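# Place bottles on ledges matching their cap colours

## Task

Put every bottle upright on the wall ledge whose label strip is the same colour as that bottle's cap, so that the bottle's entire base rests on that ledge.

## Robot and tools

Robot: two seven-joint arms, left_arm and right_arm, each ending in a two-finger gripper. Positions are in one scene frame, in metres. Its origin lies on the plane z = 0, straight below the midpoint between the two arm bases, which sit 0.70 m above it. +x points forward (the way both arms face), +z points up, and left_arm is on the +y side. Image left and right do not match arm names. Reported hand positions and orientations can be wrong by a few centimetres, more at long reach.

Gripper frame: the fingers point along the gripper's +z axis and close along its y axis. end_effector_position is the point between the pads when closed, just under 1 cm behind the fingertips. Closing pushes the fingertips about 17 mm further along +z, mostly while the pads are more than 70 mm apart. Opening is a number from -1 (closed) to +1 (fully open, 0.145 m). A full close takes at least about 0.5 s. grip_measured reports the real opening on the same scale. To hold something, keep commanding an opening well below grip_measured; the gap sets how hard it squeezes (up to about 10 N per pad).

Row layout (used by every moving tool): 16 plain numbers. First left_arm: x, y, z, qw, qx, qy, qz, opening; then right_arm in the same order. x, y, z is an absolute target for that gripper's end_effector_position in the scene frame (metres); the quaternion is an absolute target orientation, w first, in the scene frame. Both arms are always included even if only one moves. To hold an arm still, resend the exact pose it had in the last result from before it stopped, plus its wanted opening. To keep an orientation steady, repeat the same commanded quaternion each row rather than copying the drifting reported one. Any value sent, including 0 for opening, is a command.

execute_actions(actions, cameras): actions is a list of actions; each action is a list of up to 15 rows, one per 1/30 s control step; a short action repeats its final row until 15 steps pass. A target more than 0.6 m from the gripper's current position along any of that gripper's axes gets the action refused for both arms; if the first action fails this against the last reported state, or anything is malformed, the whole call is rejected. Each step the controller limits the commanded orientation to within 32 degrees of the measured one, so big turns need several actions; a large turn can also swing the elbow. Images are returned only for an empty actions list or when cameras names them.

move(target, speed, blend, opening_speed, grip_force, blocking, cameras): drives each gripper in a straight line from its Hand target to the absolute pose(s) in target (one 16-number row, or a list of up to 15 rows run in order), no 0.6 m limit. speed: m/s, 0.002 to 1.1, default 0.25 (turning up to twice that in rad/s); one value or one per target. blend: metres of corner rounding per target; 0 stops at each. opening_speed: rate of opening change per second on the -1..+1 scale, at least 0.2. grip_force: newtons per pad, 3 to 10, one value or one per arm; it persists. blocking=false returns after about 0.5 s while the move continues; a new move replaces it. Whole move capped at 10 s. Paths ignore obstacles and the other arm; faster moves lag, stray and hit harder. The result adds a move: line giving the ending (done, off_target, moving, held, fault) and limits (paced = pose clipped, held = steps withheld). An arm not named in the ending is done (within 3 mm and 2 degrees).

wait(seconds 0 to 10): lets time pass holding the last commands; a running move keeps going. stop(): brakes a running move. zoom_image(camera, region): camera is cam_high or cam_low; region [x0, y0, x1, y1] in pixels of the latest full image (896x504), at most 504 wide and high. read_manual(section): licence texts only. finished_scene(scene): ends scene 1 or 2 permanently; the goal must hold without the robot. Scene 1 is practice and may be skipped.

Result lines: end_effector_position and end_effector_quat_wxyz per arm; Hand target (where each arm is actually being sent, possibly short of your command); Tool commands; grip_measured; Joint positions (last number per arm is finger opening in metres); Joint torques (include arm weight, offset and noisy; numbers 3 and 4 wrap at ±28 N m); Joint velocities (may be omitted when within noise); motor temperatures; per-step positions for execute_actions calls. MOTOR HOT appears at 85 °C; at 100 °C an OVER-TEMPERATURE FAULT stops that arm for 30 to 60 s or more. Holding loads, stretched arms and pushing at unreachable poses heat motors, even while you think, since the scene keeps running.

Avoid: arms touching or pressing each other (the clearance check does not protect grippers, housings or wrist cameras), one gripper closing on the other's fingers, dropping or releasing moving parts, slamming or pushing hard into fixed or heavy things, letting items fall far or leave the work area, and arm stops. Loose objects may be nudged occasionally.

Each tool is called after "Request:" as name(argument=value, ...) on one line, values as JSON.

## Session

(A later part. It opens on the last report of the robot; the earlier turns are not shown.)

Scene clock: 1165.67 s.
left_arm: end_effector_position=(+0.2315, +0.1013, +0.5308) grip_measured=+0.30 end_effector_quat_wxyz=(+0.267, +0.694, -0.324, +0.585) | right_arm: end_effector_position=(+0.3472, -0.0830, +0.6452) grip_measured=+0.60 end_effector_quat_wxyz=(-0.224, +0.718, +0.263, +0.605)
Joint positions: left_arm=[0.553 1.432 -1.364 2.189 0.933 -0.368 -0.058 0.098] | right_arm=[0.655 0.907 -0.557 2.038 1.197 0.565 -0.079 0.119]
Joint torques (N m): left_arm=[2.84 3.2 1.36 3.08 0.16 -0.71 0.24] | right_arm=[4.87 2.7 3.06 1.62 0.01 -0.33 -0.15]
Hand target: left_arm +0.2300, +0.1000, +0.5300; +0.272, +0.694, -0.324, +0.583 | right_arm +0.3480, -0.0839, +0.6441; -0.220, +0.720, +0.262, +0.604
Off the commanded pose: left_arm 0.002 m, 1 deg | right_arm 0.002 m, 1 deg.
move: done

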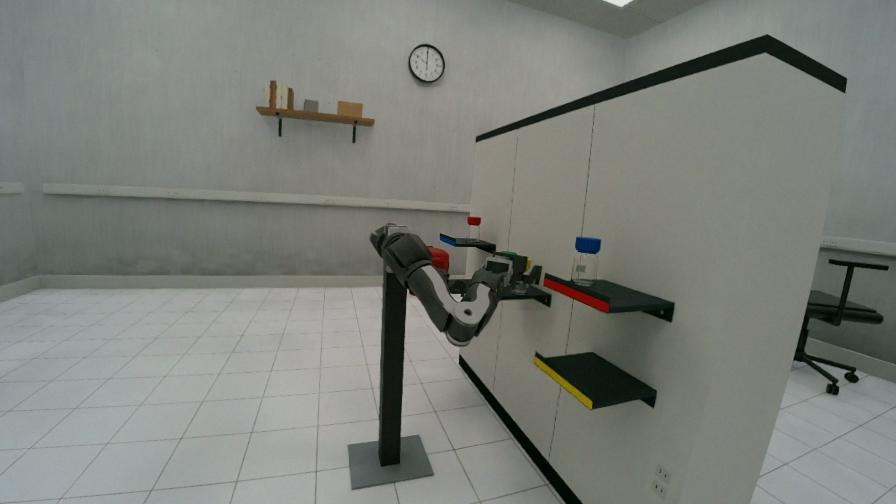

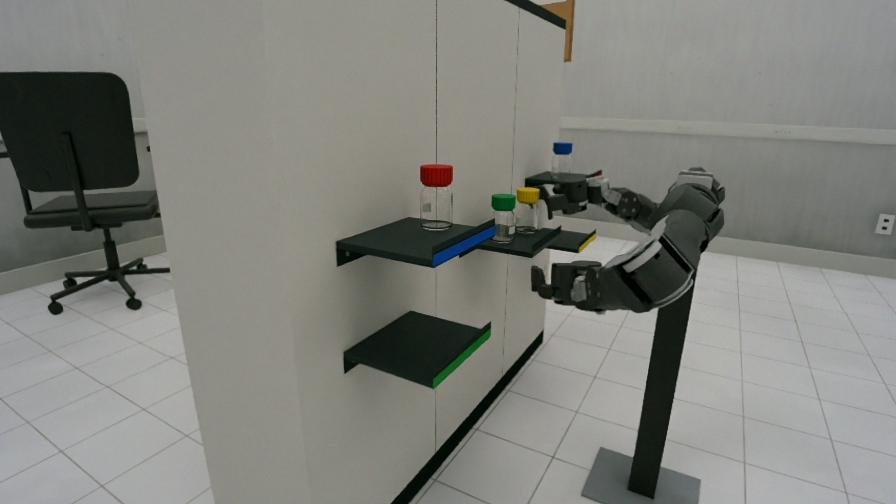

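Request:
move(target=[[0.23, 0.10, 0.53, 0.2716, 0.6942, -0.3237, 0.5826, 0.3, 0.370, -0.060, 0.642, -0.2198, 0.7198, 0.2620, 0.6040, 0.6],[0.23, 0.10, 0.53, 0.2716, 0.6942, -0.3237, 0.5826, 0.3, 0.370, -0.060, 0.642, -0.2198, 0.7198, 0.2620, 0.6040, -0.5]], speed=0.06, opening_speed=0.7, cameras=["all"])

Request:
zoom_image(camera="cam_low", region=[480, 170, 600, 260])

Request:
zoom_image(camera="cam_high", region=[470, 230, 570, 310])

Scene clock: 1202.57 s.
left_arm: end_effector_position=(+0.2315, +0.1013, +0.5308) grip_measured=+0.30 end_effector_quat_wxyz=(+0.267, +0.694, -0.324, +0.585) | right_arm: end_effector_position=(+0.3700, -0.0601, +0.6430) grip_measured=-0.24 end_effector_quat_wxyz=(-0.220, +0.718, +0.262, +0.606)
Joint positions: left_arm=[0.553 1.432 -1.364 2.189 0.933 -0.368 -0.058 0.098] | right_arm=[0.755 0.751 -0.642 1.929 1.121 0.605 -0.109 0.058]
Joint torques (N m): left_arm=[2.84 3.2 1.36 3.08 0.16 -0.71 0.24] | right_arm=[5.29 1.54 3.17 1.87 0.08 -0.38 -0.04]
Hand target: left_arm +0.2300, +0.1000, +0.5300; +0.272, +0.694, -0.324, +0.583 | right_arm +0.3700, -0.0600, +0.6420; -0.220, +0.720, +0.262, +0.604
Off the commanded pose: left_arm 0.002 m, 1 deg | right_arm 0.001 m, 0 deg.
move: done

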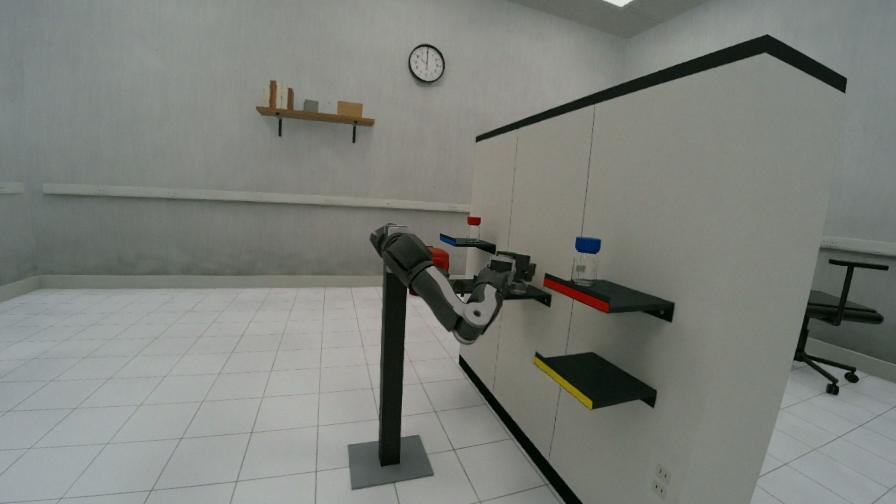

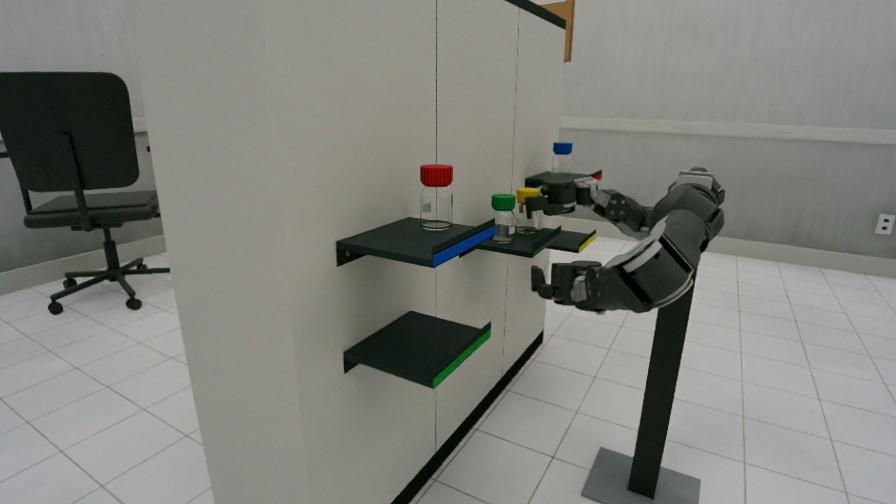

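Scaled by 4.200 from the camera's 896x504 image, which has a finer 1280x720 frame.

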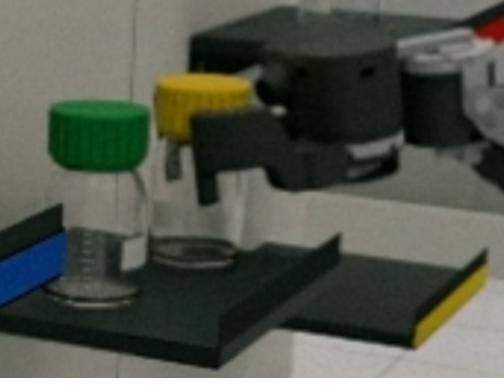

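Scaled by 5.040 from the camera's 896x504 image, which has a finer 1280x720 frame.

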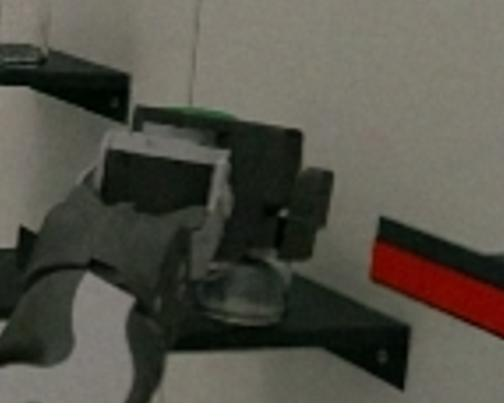

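Request:
move(target=[[0.23, 0.10, 0.53, 0.2716, 0.6942, -0.3237, 0.5826, 0.3, 0.370, -0.060, 0.675, -0.2198, 0.7198, 0.2620, 0.6040, -0.5],[0.23, 0.10, 0.53, 0.2716, 0.6942, -0.3237, 0.5826, 0.3, 0.30, -0.135, 0.682, -0.2198, 0.7198, 0.2620, 0.6040, -0.5],[0.23, 0.10, 0.53, 0.2716, 0.6942, -0.3237, 0.5826, 0.3, 0.25, -0.22, 0.64, -0.1664, 0.7399, 0.1982, 0.6209, -0.5],[0.23, 0.10, 0.53, 0.2716, 0.6942, -0.3237, 0.5826, 0.3, 0.22, -0.36, 0.58, -0.0561, 0.7631, 0.0668, 0.6404, -0.5]], speed=[0.06, 0.12, 0.15, 0.15], blend=[0.01, 0.02, 0.03, 0], cameras=["all"])

Scene clock: 1229.13 s.
left_arm: end_effector_position=(+0.2315, +0.1013, +0.5308) grip_measured=+0.30 end_effector_quat_wxyz=(+0.267, +0.694, -0.324, +0.585) | right_arm: end_effector_position=(+0.2200, -0.3604, +0.5758) grip_measured=-0.24 end_effector_quat_wxyz=(-0.057, +0.768, +0.063, +0.634)
Joint positions: left_arm=[0.553 1.432 -1.364 2.189 0.933 -0.368 -0.058 0.098] | right_arm=[-0.769 0.634 1.024 1.872 0.856 0.326 0.712 0.058]
Joint torques (N m): left_arm=[2.84 3.18 1.36 3.08 0.16 -0.71 0.24] | right_arm=[0.12 4.47 4.94 2.91 0.6 -0.56 0.2]
Hand target: left_arm +0.2300, +0.1000, +0.5300; +0.272, +0.694, -0.324, +0.583 | right_arm +0.2200, -0.3600, +0.5800; -0.056, +0.763, +0.067, +0.640
Off the commanded pose: left_arm 0.002 m, 1 deg | right_arm 0.004 m, 1 deg.
move: off_target (right_arm)

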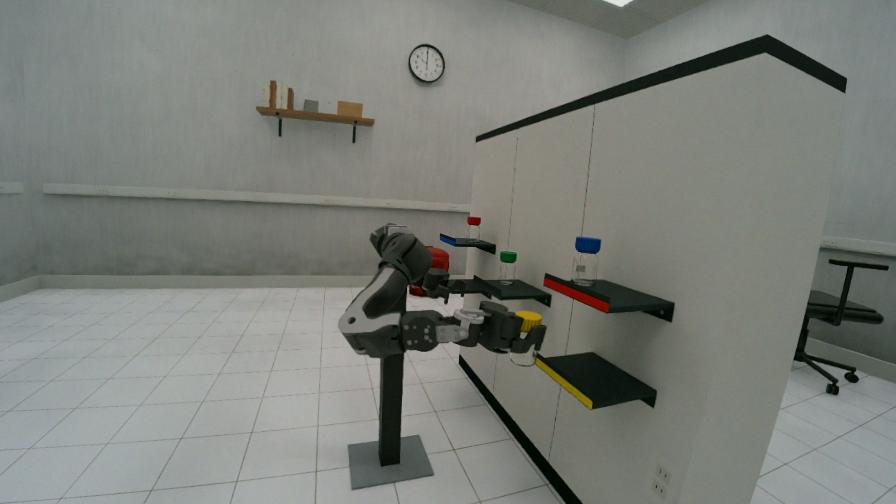

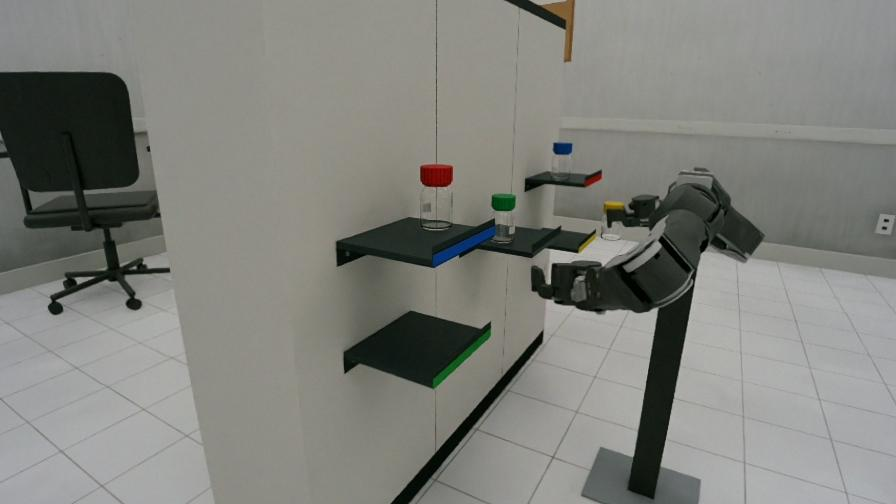

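Request:
move(target=[[0.22, 0.20, 0.46, 0.2460, 0.7077, -0.2931, 0.5939, 0.6, 0.26, -0.40, 0.582, 0, 0.7660, 0, 0.6428, -0.5],[0.23, 0.21, 0.40, 0.2460, 0.7077, -0.2931, 0.5939, 0.6, 0.33, -0.40, 0.582, 0, 0.7660, 0, 0.6428, -0.5]], speed=0.1, blend=[0.02, 0], cameras=["all"])

Request:
zoom_image(camera="cam_high", region=[480, 280, 680, 420])

Scene clock: 1255.50 s.
left_arm: end_effector_position=(+0.2306, +0.2104, +0.4004) grip_measured=+0.60 end_effector_quat_wxyz=(+0.245, +0.708, -0.291, +0.595) | right_arm: end_effector_position=(+0.3295, -0.3992, +0.5800) grip_measured=-0.24 end_effector_quat_wxyz=(-0.001, +0.769, +0.001, +0.640)
Joint positions: left_arm=[-0.08 1.13 -0.864 1.367 0.972 -0.788 0.452 0.119] | right_arm=[-0.135 0.826 0.591 1.552 0.704 0.452 0.453 0.058]
Joint torques (N m): left_arm=[2.47 5.63 1.96 1.77 0.23 -0.53 0.25] | right_arm=[3.42 7.37 3.3 2.78 0.4 -0.47 -0.09]
Hand target: left_arm +0.2300, +0.2099, +0.4000; +0.246, +0.708, -0.293, +0.594 | right_arm +0.3300, -0.4000, +0.5819; +0.000, +0.766, +0.000, +0.643
Off the commanded pose: left_arm 0.001 m, 0 deg | right_arm 0.002 m, 1 deg.
joint read past its limit (left arm) — joint 6 (wrist pitch), lower limit.
joint sent to its limit (left arm) — joint 6 (wrist pitch), lower limit. The joint targets still meet the commanded pose.
move: done

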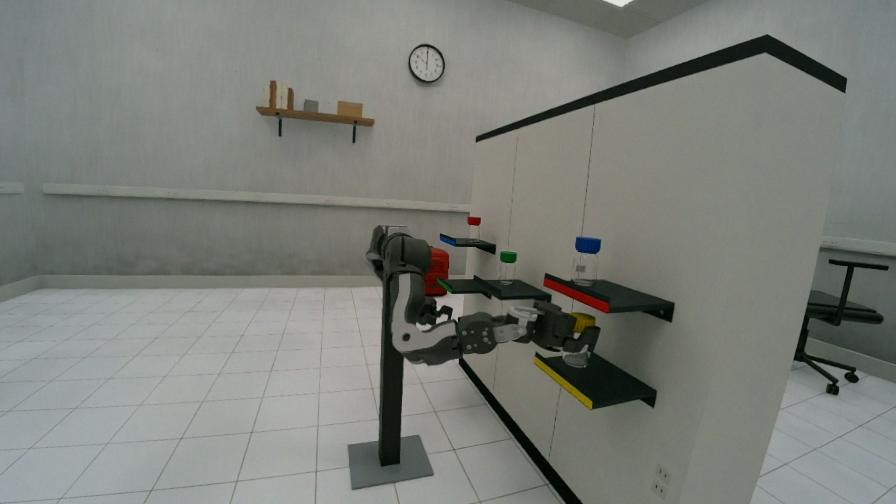

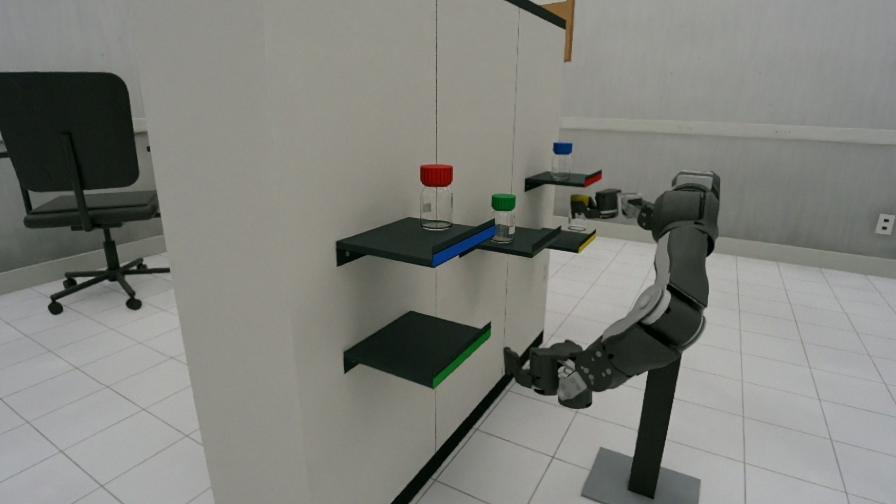

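Scaled by 2.520 from the camera's 896x504 image, which has a finer 1280x720 frame.

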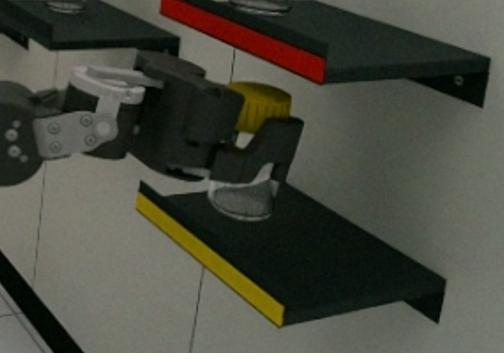

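Request:
move(target=[[0.31, 0.20, 0.42, 0.2460, 0.7077, -0.2931, 0.5939, 0.6, 0.38, -0.40, 0.58, 0, 0.7660, 0, 0.6428, -0.5],[0.32, 0.20, 0.55, 0.2460, 0.7077, -0.2931, 0.5939, 0.6, 0.38, -0.40, 0.558, 0, 0.7660, 0, 0.6428, -0.5]], speed=[0.08, 0.12], blend=[0.01, 0], cameras=["all"])

Request:
zoom_image(camera="cam_high", region=[480, 280, 680, 420])

Scene clock: 1266.47 s.
left_arm: end_effector_position=(+0.3201, +0.1999, +0.5516) grip_measured=+0.60 end_effector_quat_wxyz=(+0.246, +0.705, -0.295, +0.596) | right_arm: end_effector_position=(+0.3794, -0.4013, +0.5565) grip_measured=-0.24 end_effector_quat_wxyz=(+0.002, +0.770, -0.003, +0.639)
Joint positions: left_arm=[0.352 1.387 -0.77 1.706 1.239 -0.229 0.48 0.119] | right_arm=[0.185 0.777 0.352 1.295 0.554 0.373 0.469 0.058]
Joint torques (N m): left_arm=[4.6 5.55 2.7 1.69 0.41 -0.43 -0.02] | right_arm=[4.36 6.95 2.26 3.32 0.44 -0.7 0.18]
Hand target: left_arm +0.3200, +0.2001, +0.5500; +0.246, +0.708, -0.293, +0.594 | right_arm +0.3800, -0.4000, +0.5581; +0.000, +0.766, +0.000, +0.643
Off the commanded pose: left_arm 0.002 m, 0 deg | right_arm 0.002 m, 1 deg.
move: done

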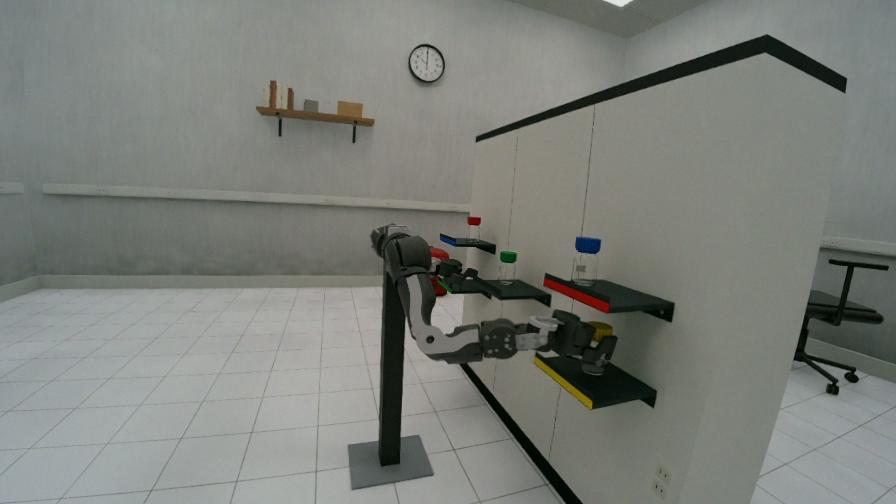

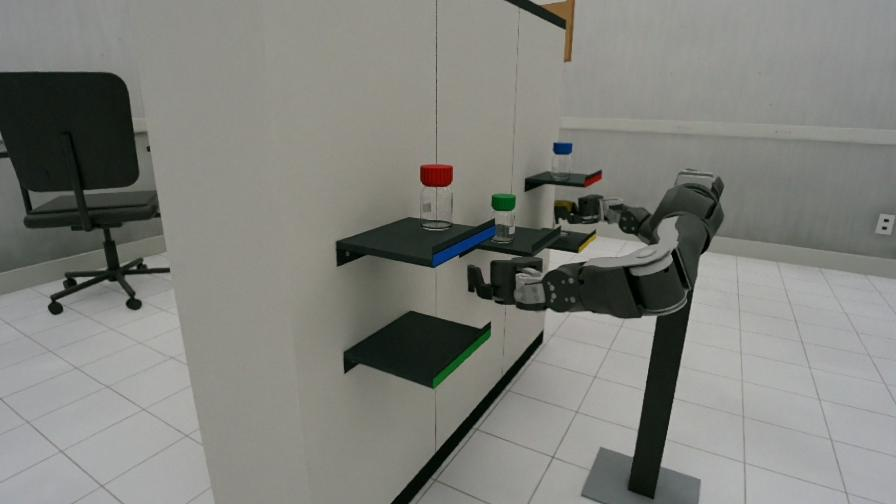

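Scaled by 2.520 from the camera's 896x504 image, which has a finer 1280x720 frame.

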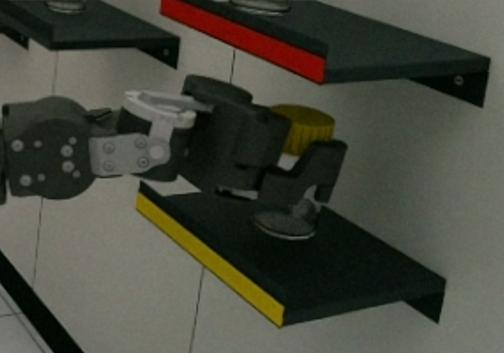

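Request:
move(target=[[0.32, 0.195, 0.66, 0.2460, 0.7077, -0.2931, 0.5939, 0.6, 0.38, -0.40, 0.553, 0, 0.7660, 0, 0.6428, -0.5],[0.315, 0.11, 0.655, 0.2198, 0.7198, -0.2620, 0.6040, 0.6, 0.38, -0.40, 0.549, 0, 0.7660, 0, 0.6428, -0.5]], speed=[0.12, 0.12], blend=[0.003, 0], cameras=["all"])

Request:
zoom_image(camera="cam_high", region=[480, 280, 680, 420])

Request:
zoom_image(camera="cam_low", region=[460, 170, 600, 280])

Scene clock: 1281.07 s.
left_arm: end_effector_position=(+0.3142, +0.1090, +0.6555) grip_measured=+0.60 end_effector_quat_wxyz=(+0.223, +0.718, -0.263, +0.604) | right_arm: end_effector_position=(+0.3797, -0.4007, +0.5474) grip_measured=-0.24 end_effector_quat_wxyz=(+0.001, +0.770, -0.002, +0.639)
Joint positions: left_arm=[0.67 1.263 -0.639 2.182 1.421 0.351 -0.084 0.119] | right_arm=[0.185 0.756 0.352 1.272 0.531 0.344 0.483 0.058]
Joint torques (N m): left_arm=[5.45 3.31 2.61 0.99 0.05 -0.54 -0.05] | right_arm=[4.1 7.05 2.69 3.28 0.44 -0.7 0.17]
Hand target: left_arm +0.3150, +0.1100, +0.6550; +0.220, +0.720, -0.262, +0.604 | right_arm +0.3800, -0.3999, +0.5490; +0.000, +0.766, +0.000, +0.643
Off the commanded pose: left_arm 0.001 m, 0 deg | right_arm 0.002 m, 1 deg.
move: done

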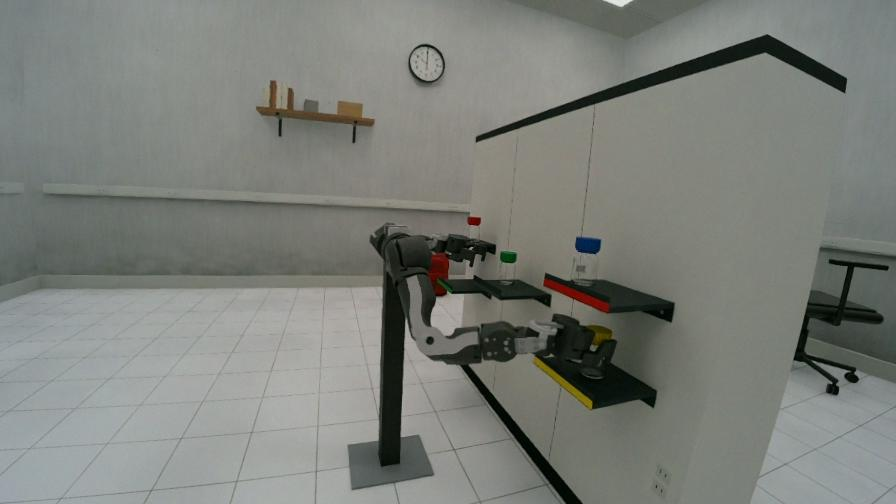

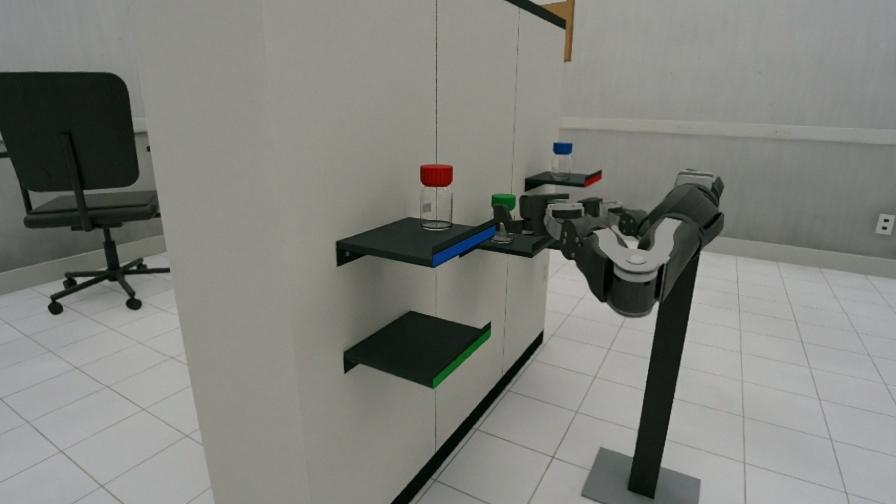

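Scaled by 2.520 from the camera's 896x504 image, which has a finer 1280x720 frame.

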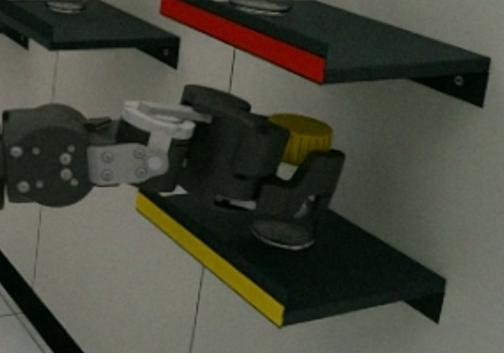

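Scaled by 3.600 from the camera's 896x504 image, which has a finer 1280x720 frame.

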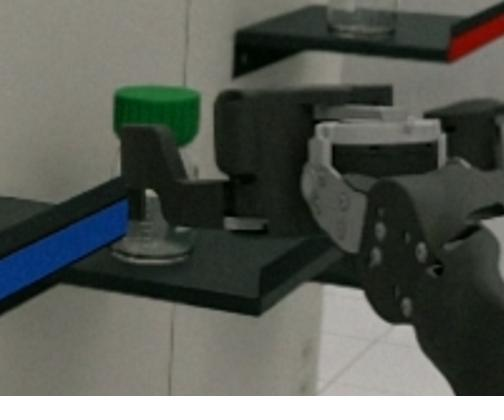

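Request:
move(target=[[0.315, 0.11, 0.655, 0.2198, 0.7198, -0.2620, 0.6040, 0.6, 0.38, -0.40, 0.544, 0, 0.7660, 0, 0.6428, -0.5]], speed=0.03, cameras=["all"])

Request:
zoom_image(camera="cam_high", region=[420, 210, 560, 310])

Request:
zoom_image(camera="cam_high", region=[540, 310, 660, 400])

Scene clock: 1301.57 s.
left_arm: end_effector_position=(+0.3142, +0.1090, +0.6554) grip_measured=+0.60 end_effector_quat_wxyz=(+0.223, +0.718, -0.263, +0.604) | right_arm: end_effector_position=(+0.3800, -0.4013, +0.5464) grip_measured=-0.24 end_effector_quat_wxyz=(+0.002, +0.765, -0.002, +0.644)
Joint positions: left_arm=[0.67 1.263 -0.639 2.182 1.421 0.352 -0.084 0.119] | right_arm=[0.185 0.751 0.352 1.261 0.529 0.319 0.487 0.058]
Joint torques (N m): left_arm=[5.45 3.31 2.62 0.98 0.05 -0.54 -0.05] | right_arm=[3.89 6.55 1.65 2.91 0.36 -0.52 0.12]
Hand target: left_arm +0.3150, +0.1100, +0.6550; +0.220, +0.720, -0.262, +0.604 | right_arm +0.3800, -0.3999, +0.5440; +0.000, +0.766, +0.000, +0.643
Off the commanded pose: left_arm 0.001 m, 0 deg | right_arm 0.003 m, 0 deg.
move: done

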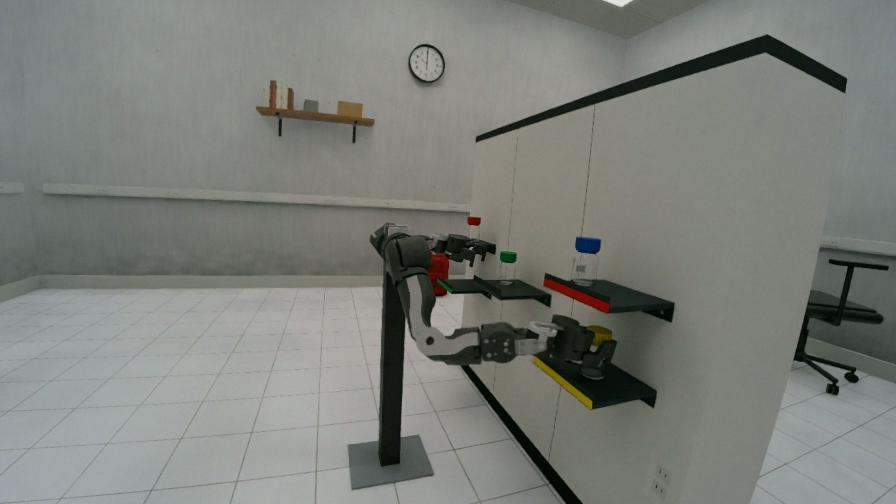

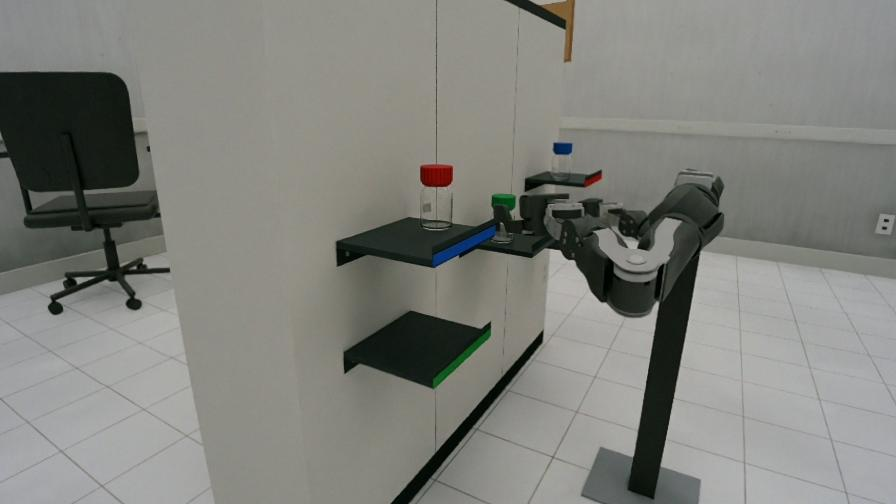

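Scaled by 3.600 from the camera's 896x504 image, which has a finer 1280x720 frame.

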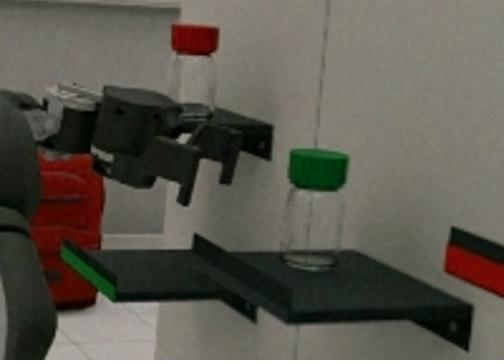

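Scaled by 4.200 from the camera's 896x504 image, which has a finer 1280x720 frame.

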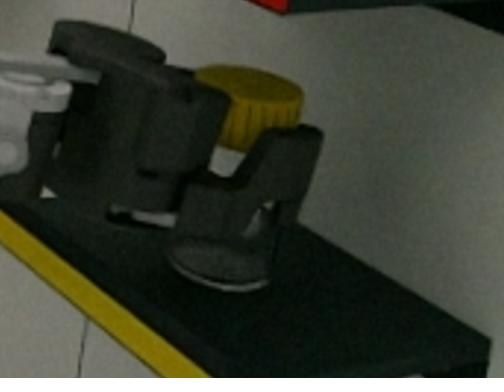

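Request:
move(target=[[0.315, 0.108, 0.648, 0.2198, 0.7198, -0.2620, 0.6040, 0.6, 0.38, -0.40, 0.546, 0, 0.7660, 0, 0.6428, -0.2],[0.315, 0.108, 0.648, 0.2198, 0.7198, -0.2620, 0.6040, 0.6, 0.38, -0.40, 0.546, 0, 0.7660, 0, 0.6428, 0.5],[0.368, 0.060, 0.643, 0.2198, 0.7198, -0.2620, 0.6040, 0.6, 0.28, -0.40, 0.552, 0, 0.7660, 0, 0.6428, 0.5]], speed=[0.05, 0.05, 0.1], opening_speed=0.4, cameras=["all"])

Request:
zoom_image(camera="cam_low", region=[460, 170, 600, 280])

Request:
zoom_image(camera="cam_high", region=[440, 220, 560, 310])

Scene clock: 1336.47 s.
left_arm: end_effector_position=(+0.3671, +0.0590, +0.6443) grip_measured=+0.60 end_effector_quat_wxyz=(+0.223, +0.718, -0.263, +0.605) | right_arm: end_effector_position=(+0.2797, -0.4011, +0.5504) grip_measured=+0.50 end_effector_quat_wxyz=(+0.002, +0.768, -0.003, +0.640)
Joint positions: left_arm=[0.859 0.84 -0.795 1.942 1.235 0.502 -0.166 0.119] | right_arm=[-0.375 0.68 0.776 1.637 0.662 0.352 0.557 0.112]
Joint torques (N m): left_arm=[7.66 1.75 2.54 1.68 0.01 -0.53 -0.04] | right_arm=[1.65 6.66 3.19 3.51 0.48 -0.44 0.22]
Hand target: left_arm +0.3680, +0.0600, +0.6430; +0.220, +0.720, -0.262, +0.604 | right_arm +0.2800, -0.4000, +0.5520; +0.000, +0.766, +0.000, +0.643
Off the commanded pose: left_arm 0.002 m, 0 deg | right_arm 0.002 m, 1 deg.
move: done

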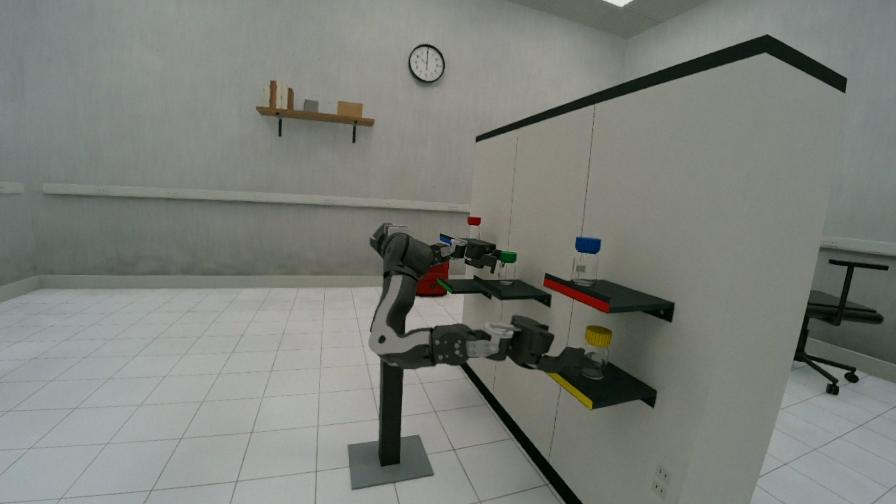

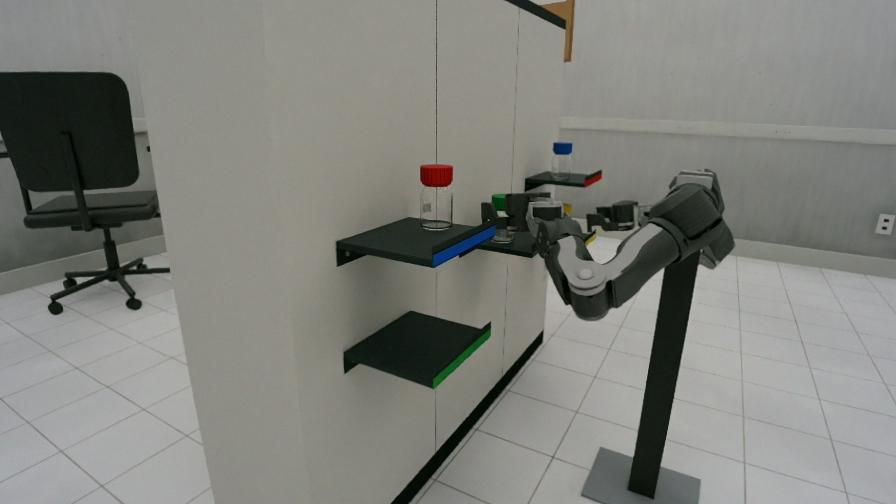

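Scaled by 3.600 from the camera's 896x504 image, which has a finer 1280x720 frame.

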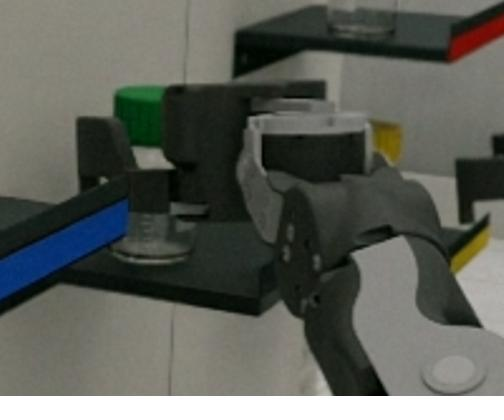

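Scaled by 4.200 from the camera's 896x504 image, which has a finer 1280x720 frame.

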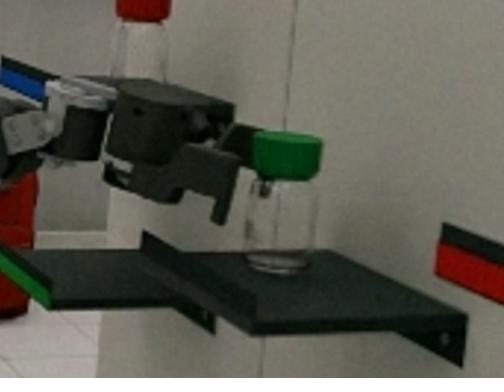

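Request:
move(target=[[0.389, 0.0425, 0.643, 0.2198, 0.7198, -0.2620, 0.6040, 0.6, 0.22, -0.40, 0.57, 0, 0.7660, 0, 0.6428, 0.5],[0.389, 0.0425, 0.643, 0.2198, 0.7198, -0.2620, 0.6040, -0.5, 0.22, -0.40, 0.57, 0, 0.7660, 0, 0.6428, 0.5]], speed=[0.06, 0.05], opening_speed=0.7, cameras=["all"])

Request:
zoom_image(camera="cam_low", region=[460, 170, 600, 280])

Request:
zoom_image(camera="cam_high", region=[440, 220, 560, 310])

Scene clock: 1361.60 s.
left_arm: end_effector_position=(+0.3893, +0.0436, +0.6439) grip_measured=-0.24 end_effector_quat_wxyz=(+0.218, +0.719, -0.260, +0.606) | right_arm: end_effector_position=(+0.2201, -0.4008, +0.5689) grip_measured=+0.50 end_effector_quat_wxyz=(+0.001, +0.767, -0.002, +0.642)
Joint positions: left_arm=[0.916 0.714 -0.824 1.824 1.176 0.53 -0.166 0.058] | right_arm=[-0.655 0.591 1.036 1.793 0.765 0.358 0.654 0.112]
Joint torques (N m): left_arm=[8.64 0.8 2.47 1.95 0.07 -0.58 0.19] | right_arm=[-0.33 5.66 3.69 3.02 0.53 -0.34 0.18]
Hand target: left_arm +0.3890, +0.0425, +0.6430; +0.220, +0.720, -0.262, +0.604 | right_arm +0.2200, -0.4000, +0.5700; +0.000, +0.766, +0.000, +0.643
Off the commanded pose: left_arm 0.001 m, 0 deg | right_arm 0.001 m, 0 deg.
move: done

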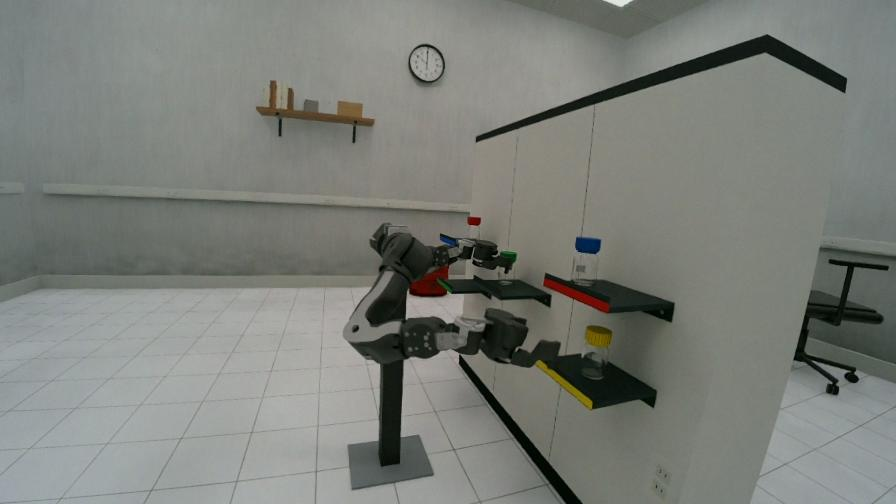

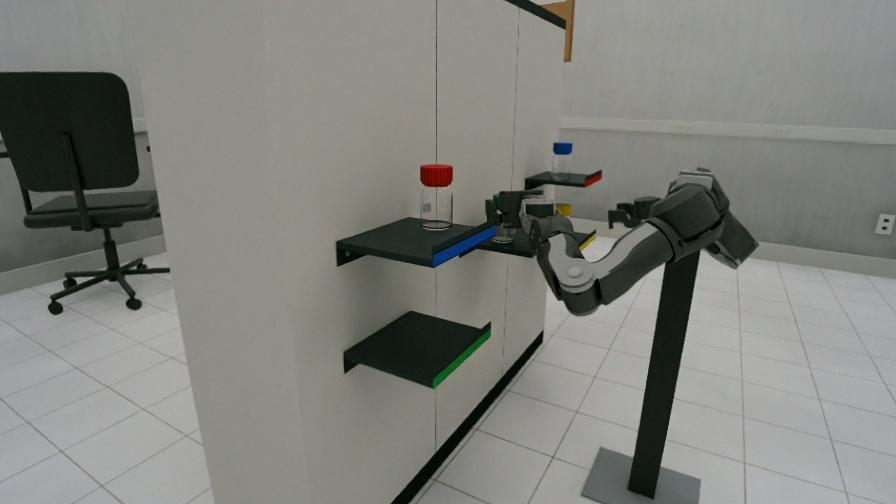

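Scaled by 3.600 from the camera's 896x504 image, which has a finer 1280x720 frame.

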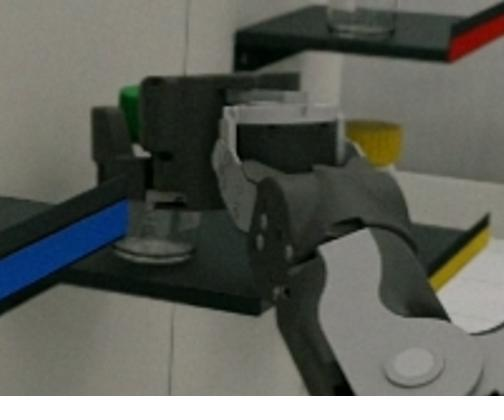

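Scaled by 4.200 from the camera's 896x504 image, which has a finer 1280x720 frame.

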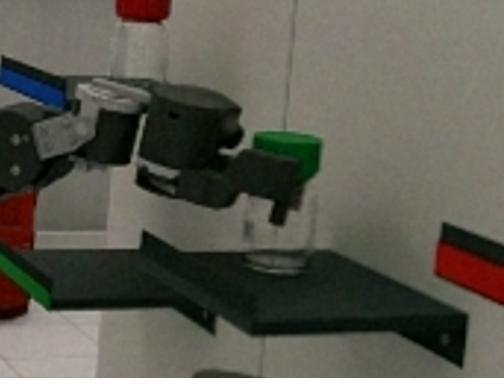

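Request:
move(target=[[0.389, 0.0425, 0.675, 0.2198, 0.7198, -0.2620, 0.6040, -0.5, 0.22, -0.34, 0.52, -0.1116, 0.7544, 0.1330, 0.6330, 0.8],[0.31, 0.11, 0.682, 0.2198, 0.7198, -0.2620, 0.6040, -0.5, 0.23, -0.23, 0.43, -0.2460, 0.7077, 0.2931, 0.5939, 0.8],[0.25, 0.22, 0.64, 0.1664, 0.7399, -0.1982, 0.6209, -0.5, 0.31, -0.205, 0.42, -0.2460, 0.7077, 0.2931, 0.5939, 0.8],[0.22, 0.36, 0.58, 0.0561, 0.7631, -0.0668, 0.6404, -0.5, 0.32, -0.205, 0.52, -0.2460, 0.7077, 0.2931, 0.5939, 0.8]], speed=[0.07, 0.12, 0.15, 0.15], blend=[0.01, 0.02, 0.03, 0], cameras=["all"])

Scene clock: 1403.63 s.
left_arm: end_effector_position=(+0.2220, +0.3605, +0.5788) grip_measured=-0.24 end_effector_quat_wxyz=(+0.067, +0.747, -0.191, +0.633) | right_arm: end_effector_position=(+0.3196, -0.2046, +0.5206) grip_measured=+0.80 end_effector_quat_wxyz=(-0.246, +0.706, +0.296, +0.594)
Joint positions: left_arm=[0.675 2.011 -1.563 1.713 1.584 -0.78 0.577 0.058] | right_arm=[-0.028 0.641 0.222 1.605 0.49 0.228 0.975 0.132]
Joint torques (N m): left_arm=[1.6 6.03 1.37 -0.57 0.45 -0.74 0.14] | right_arm=[3.15 4.42 2.58 3.15 0.55 -0.05 -0.13]
Hand target: left_arm +0.2215, +0.3600, +0.5791; +0.068, +0.745, -0.191, +0.635 | right_arm +0.3199, -0.2050, +0.5199; -0.246, +0.708, +0.293, +0.594
Off the commanded pose: left_arm 0.002 m, 14 deg | right_arm 0.001 m, 0 deg.
joint read past its limit (left arm) — joint 2 (shoulder roll), upper limit.
joint sent to its limit (left arm) — joint 2 (shoulder roll), upper limit; joint 3 (upper arm roll), lower limit; joint 5 (forearm roll), upper limit; joint 6 (wrist pitch), lower limit. The joint targets are off in orientation, not in position.
move: off_target (left_arm)

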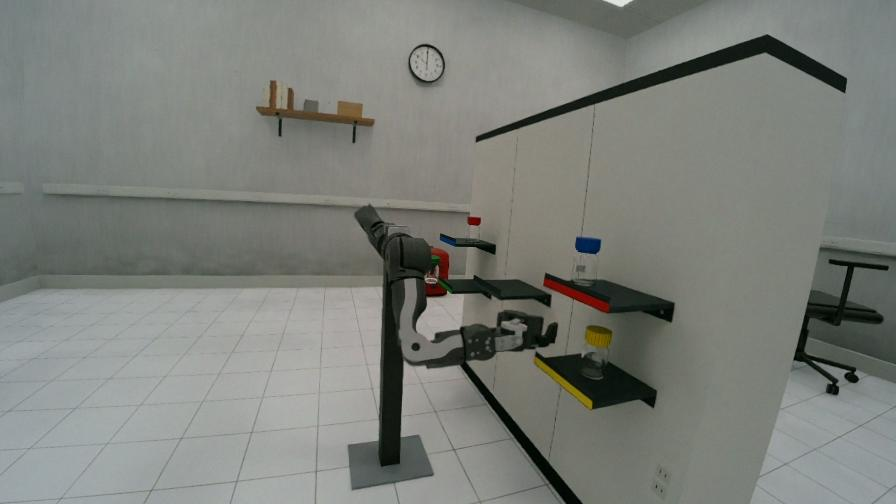

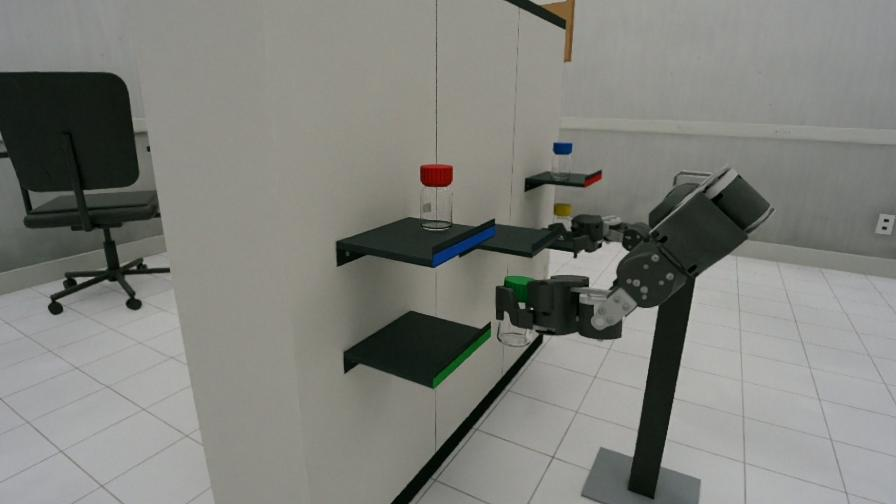

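Request:
move(target=[[0.24, 0.25, 0.58, 0.1933, 0.7305, -0.2303, 0.6130, -0.5, 0.32, -0.205, 0.56, -0.2460, 0.7077, 0.2931, 0.5939, 0.8],[0.25, 0.21, 0.45, 0.2460, 0.7077, -0.2931, 0.5939, -0.5, 0.32, -0.205, 0.66, -0.2460, 0.7077, 0.2931, 0.5939, 0.8]], speed=[0.12, 0.12], blend=[0.02, 0], cameras=["all"])

Scene clock: 1417.00 s.
left_arm: end_effector_position=(+0.2494, +0.2106, +0.4480) grip_measured=-0.24 end_effector_quat_wxyz=(+0.245, +0.712, -0.292, +0.590) | right_arm: end_effector_position=(+0.3143, -0.2005, +0.6017) grip_measured=+0.80 end_effector_quat_wxyz=(-0.290, +0.747, +0.262, +0.538)
Joint positions: left_arm=[0.422 1.359 -1.412 1.571 1.133 -0.778 0.337 0.058] | right_arm=[0.124 0.76 0.311 1.805 0.638 0.785 0.959 0.132]
Joint torques (N m): left_arm=[3.44 5.45 2.65 1.36 0.25 -0.89 0.25] | right_arm=[23.51 19.48 11.67 12.98 1.71 -0.13 -0.76]
Hand target: left_arm +0.2500, +0.2100, +0.4500; +0.246, +0.708, -0.293, +0.594 | right_arm +0.3150, -0.2036, +0.6569; -0.246, +0.706, +0.295, +0.595
Off the commanded pose: left_arm 0.002 m, 1 deg | right_arm 0.059 m, 10 deg.
joint sent to its limit (left arm) — joint 6 (wrist pitch), lower limit. The joint targets still meet the commanded pose.
joint sent to its limit (right arm) — joint 6 (wrist pitch), upper limit. The joint targets are off in position, not in orientation.
move: off_target (right_arm)

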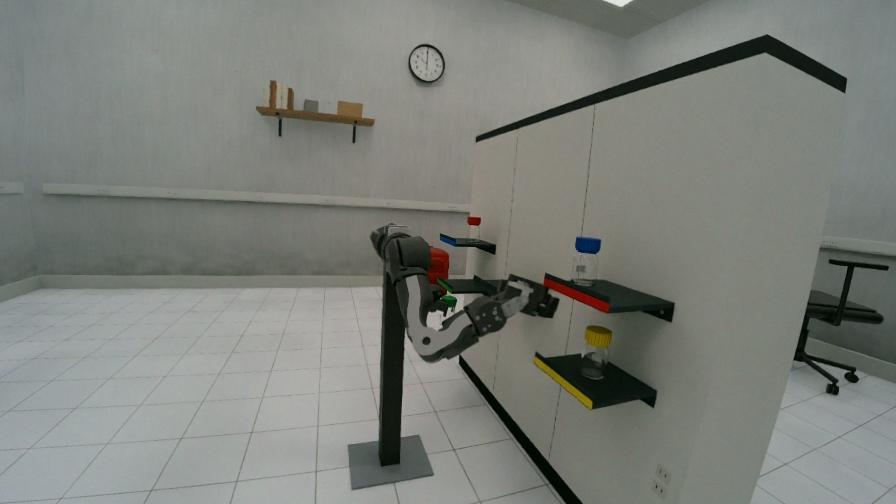

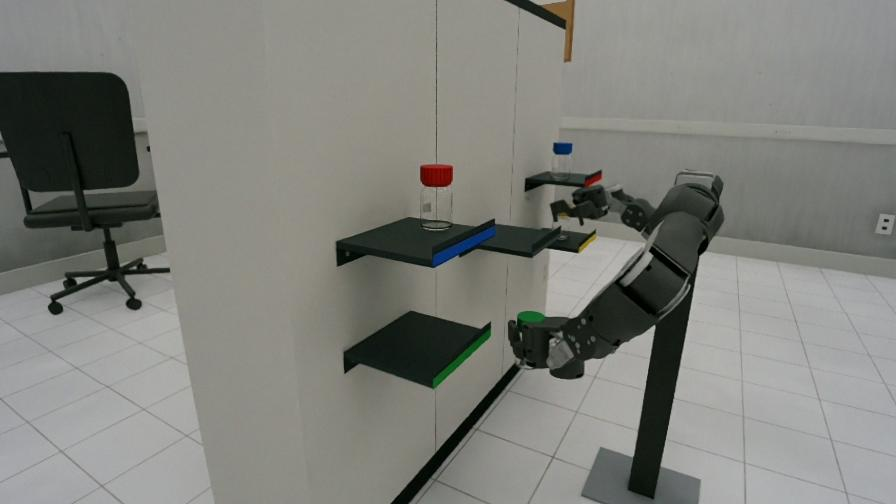

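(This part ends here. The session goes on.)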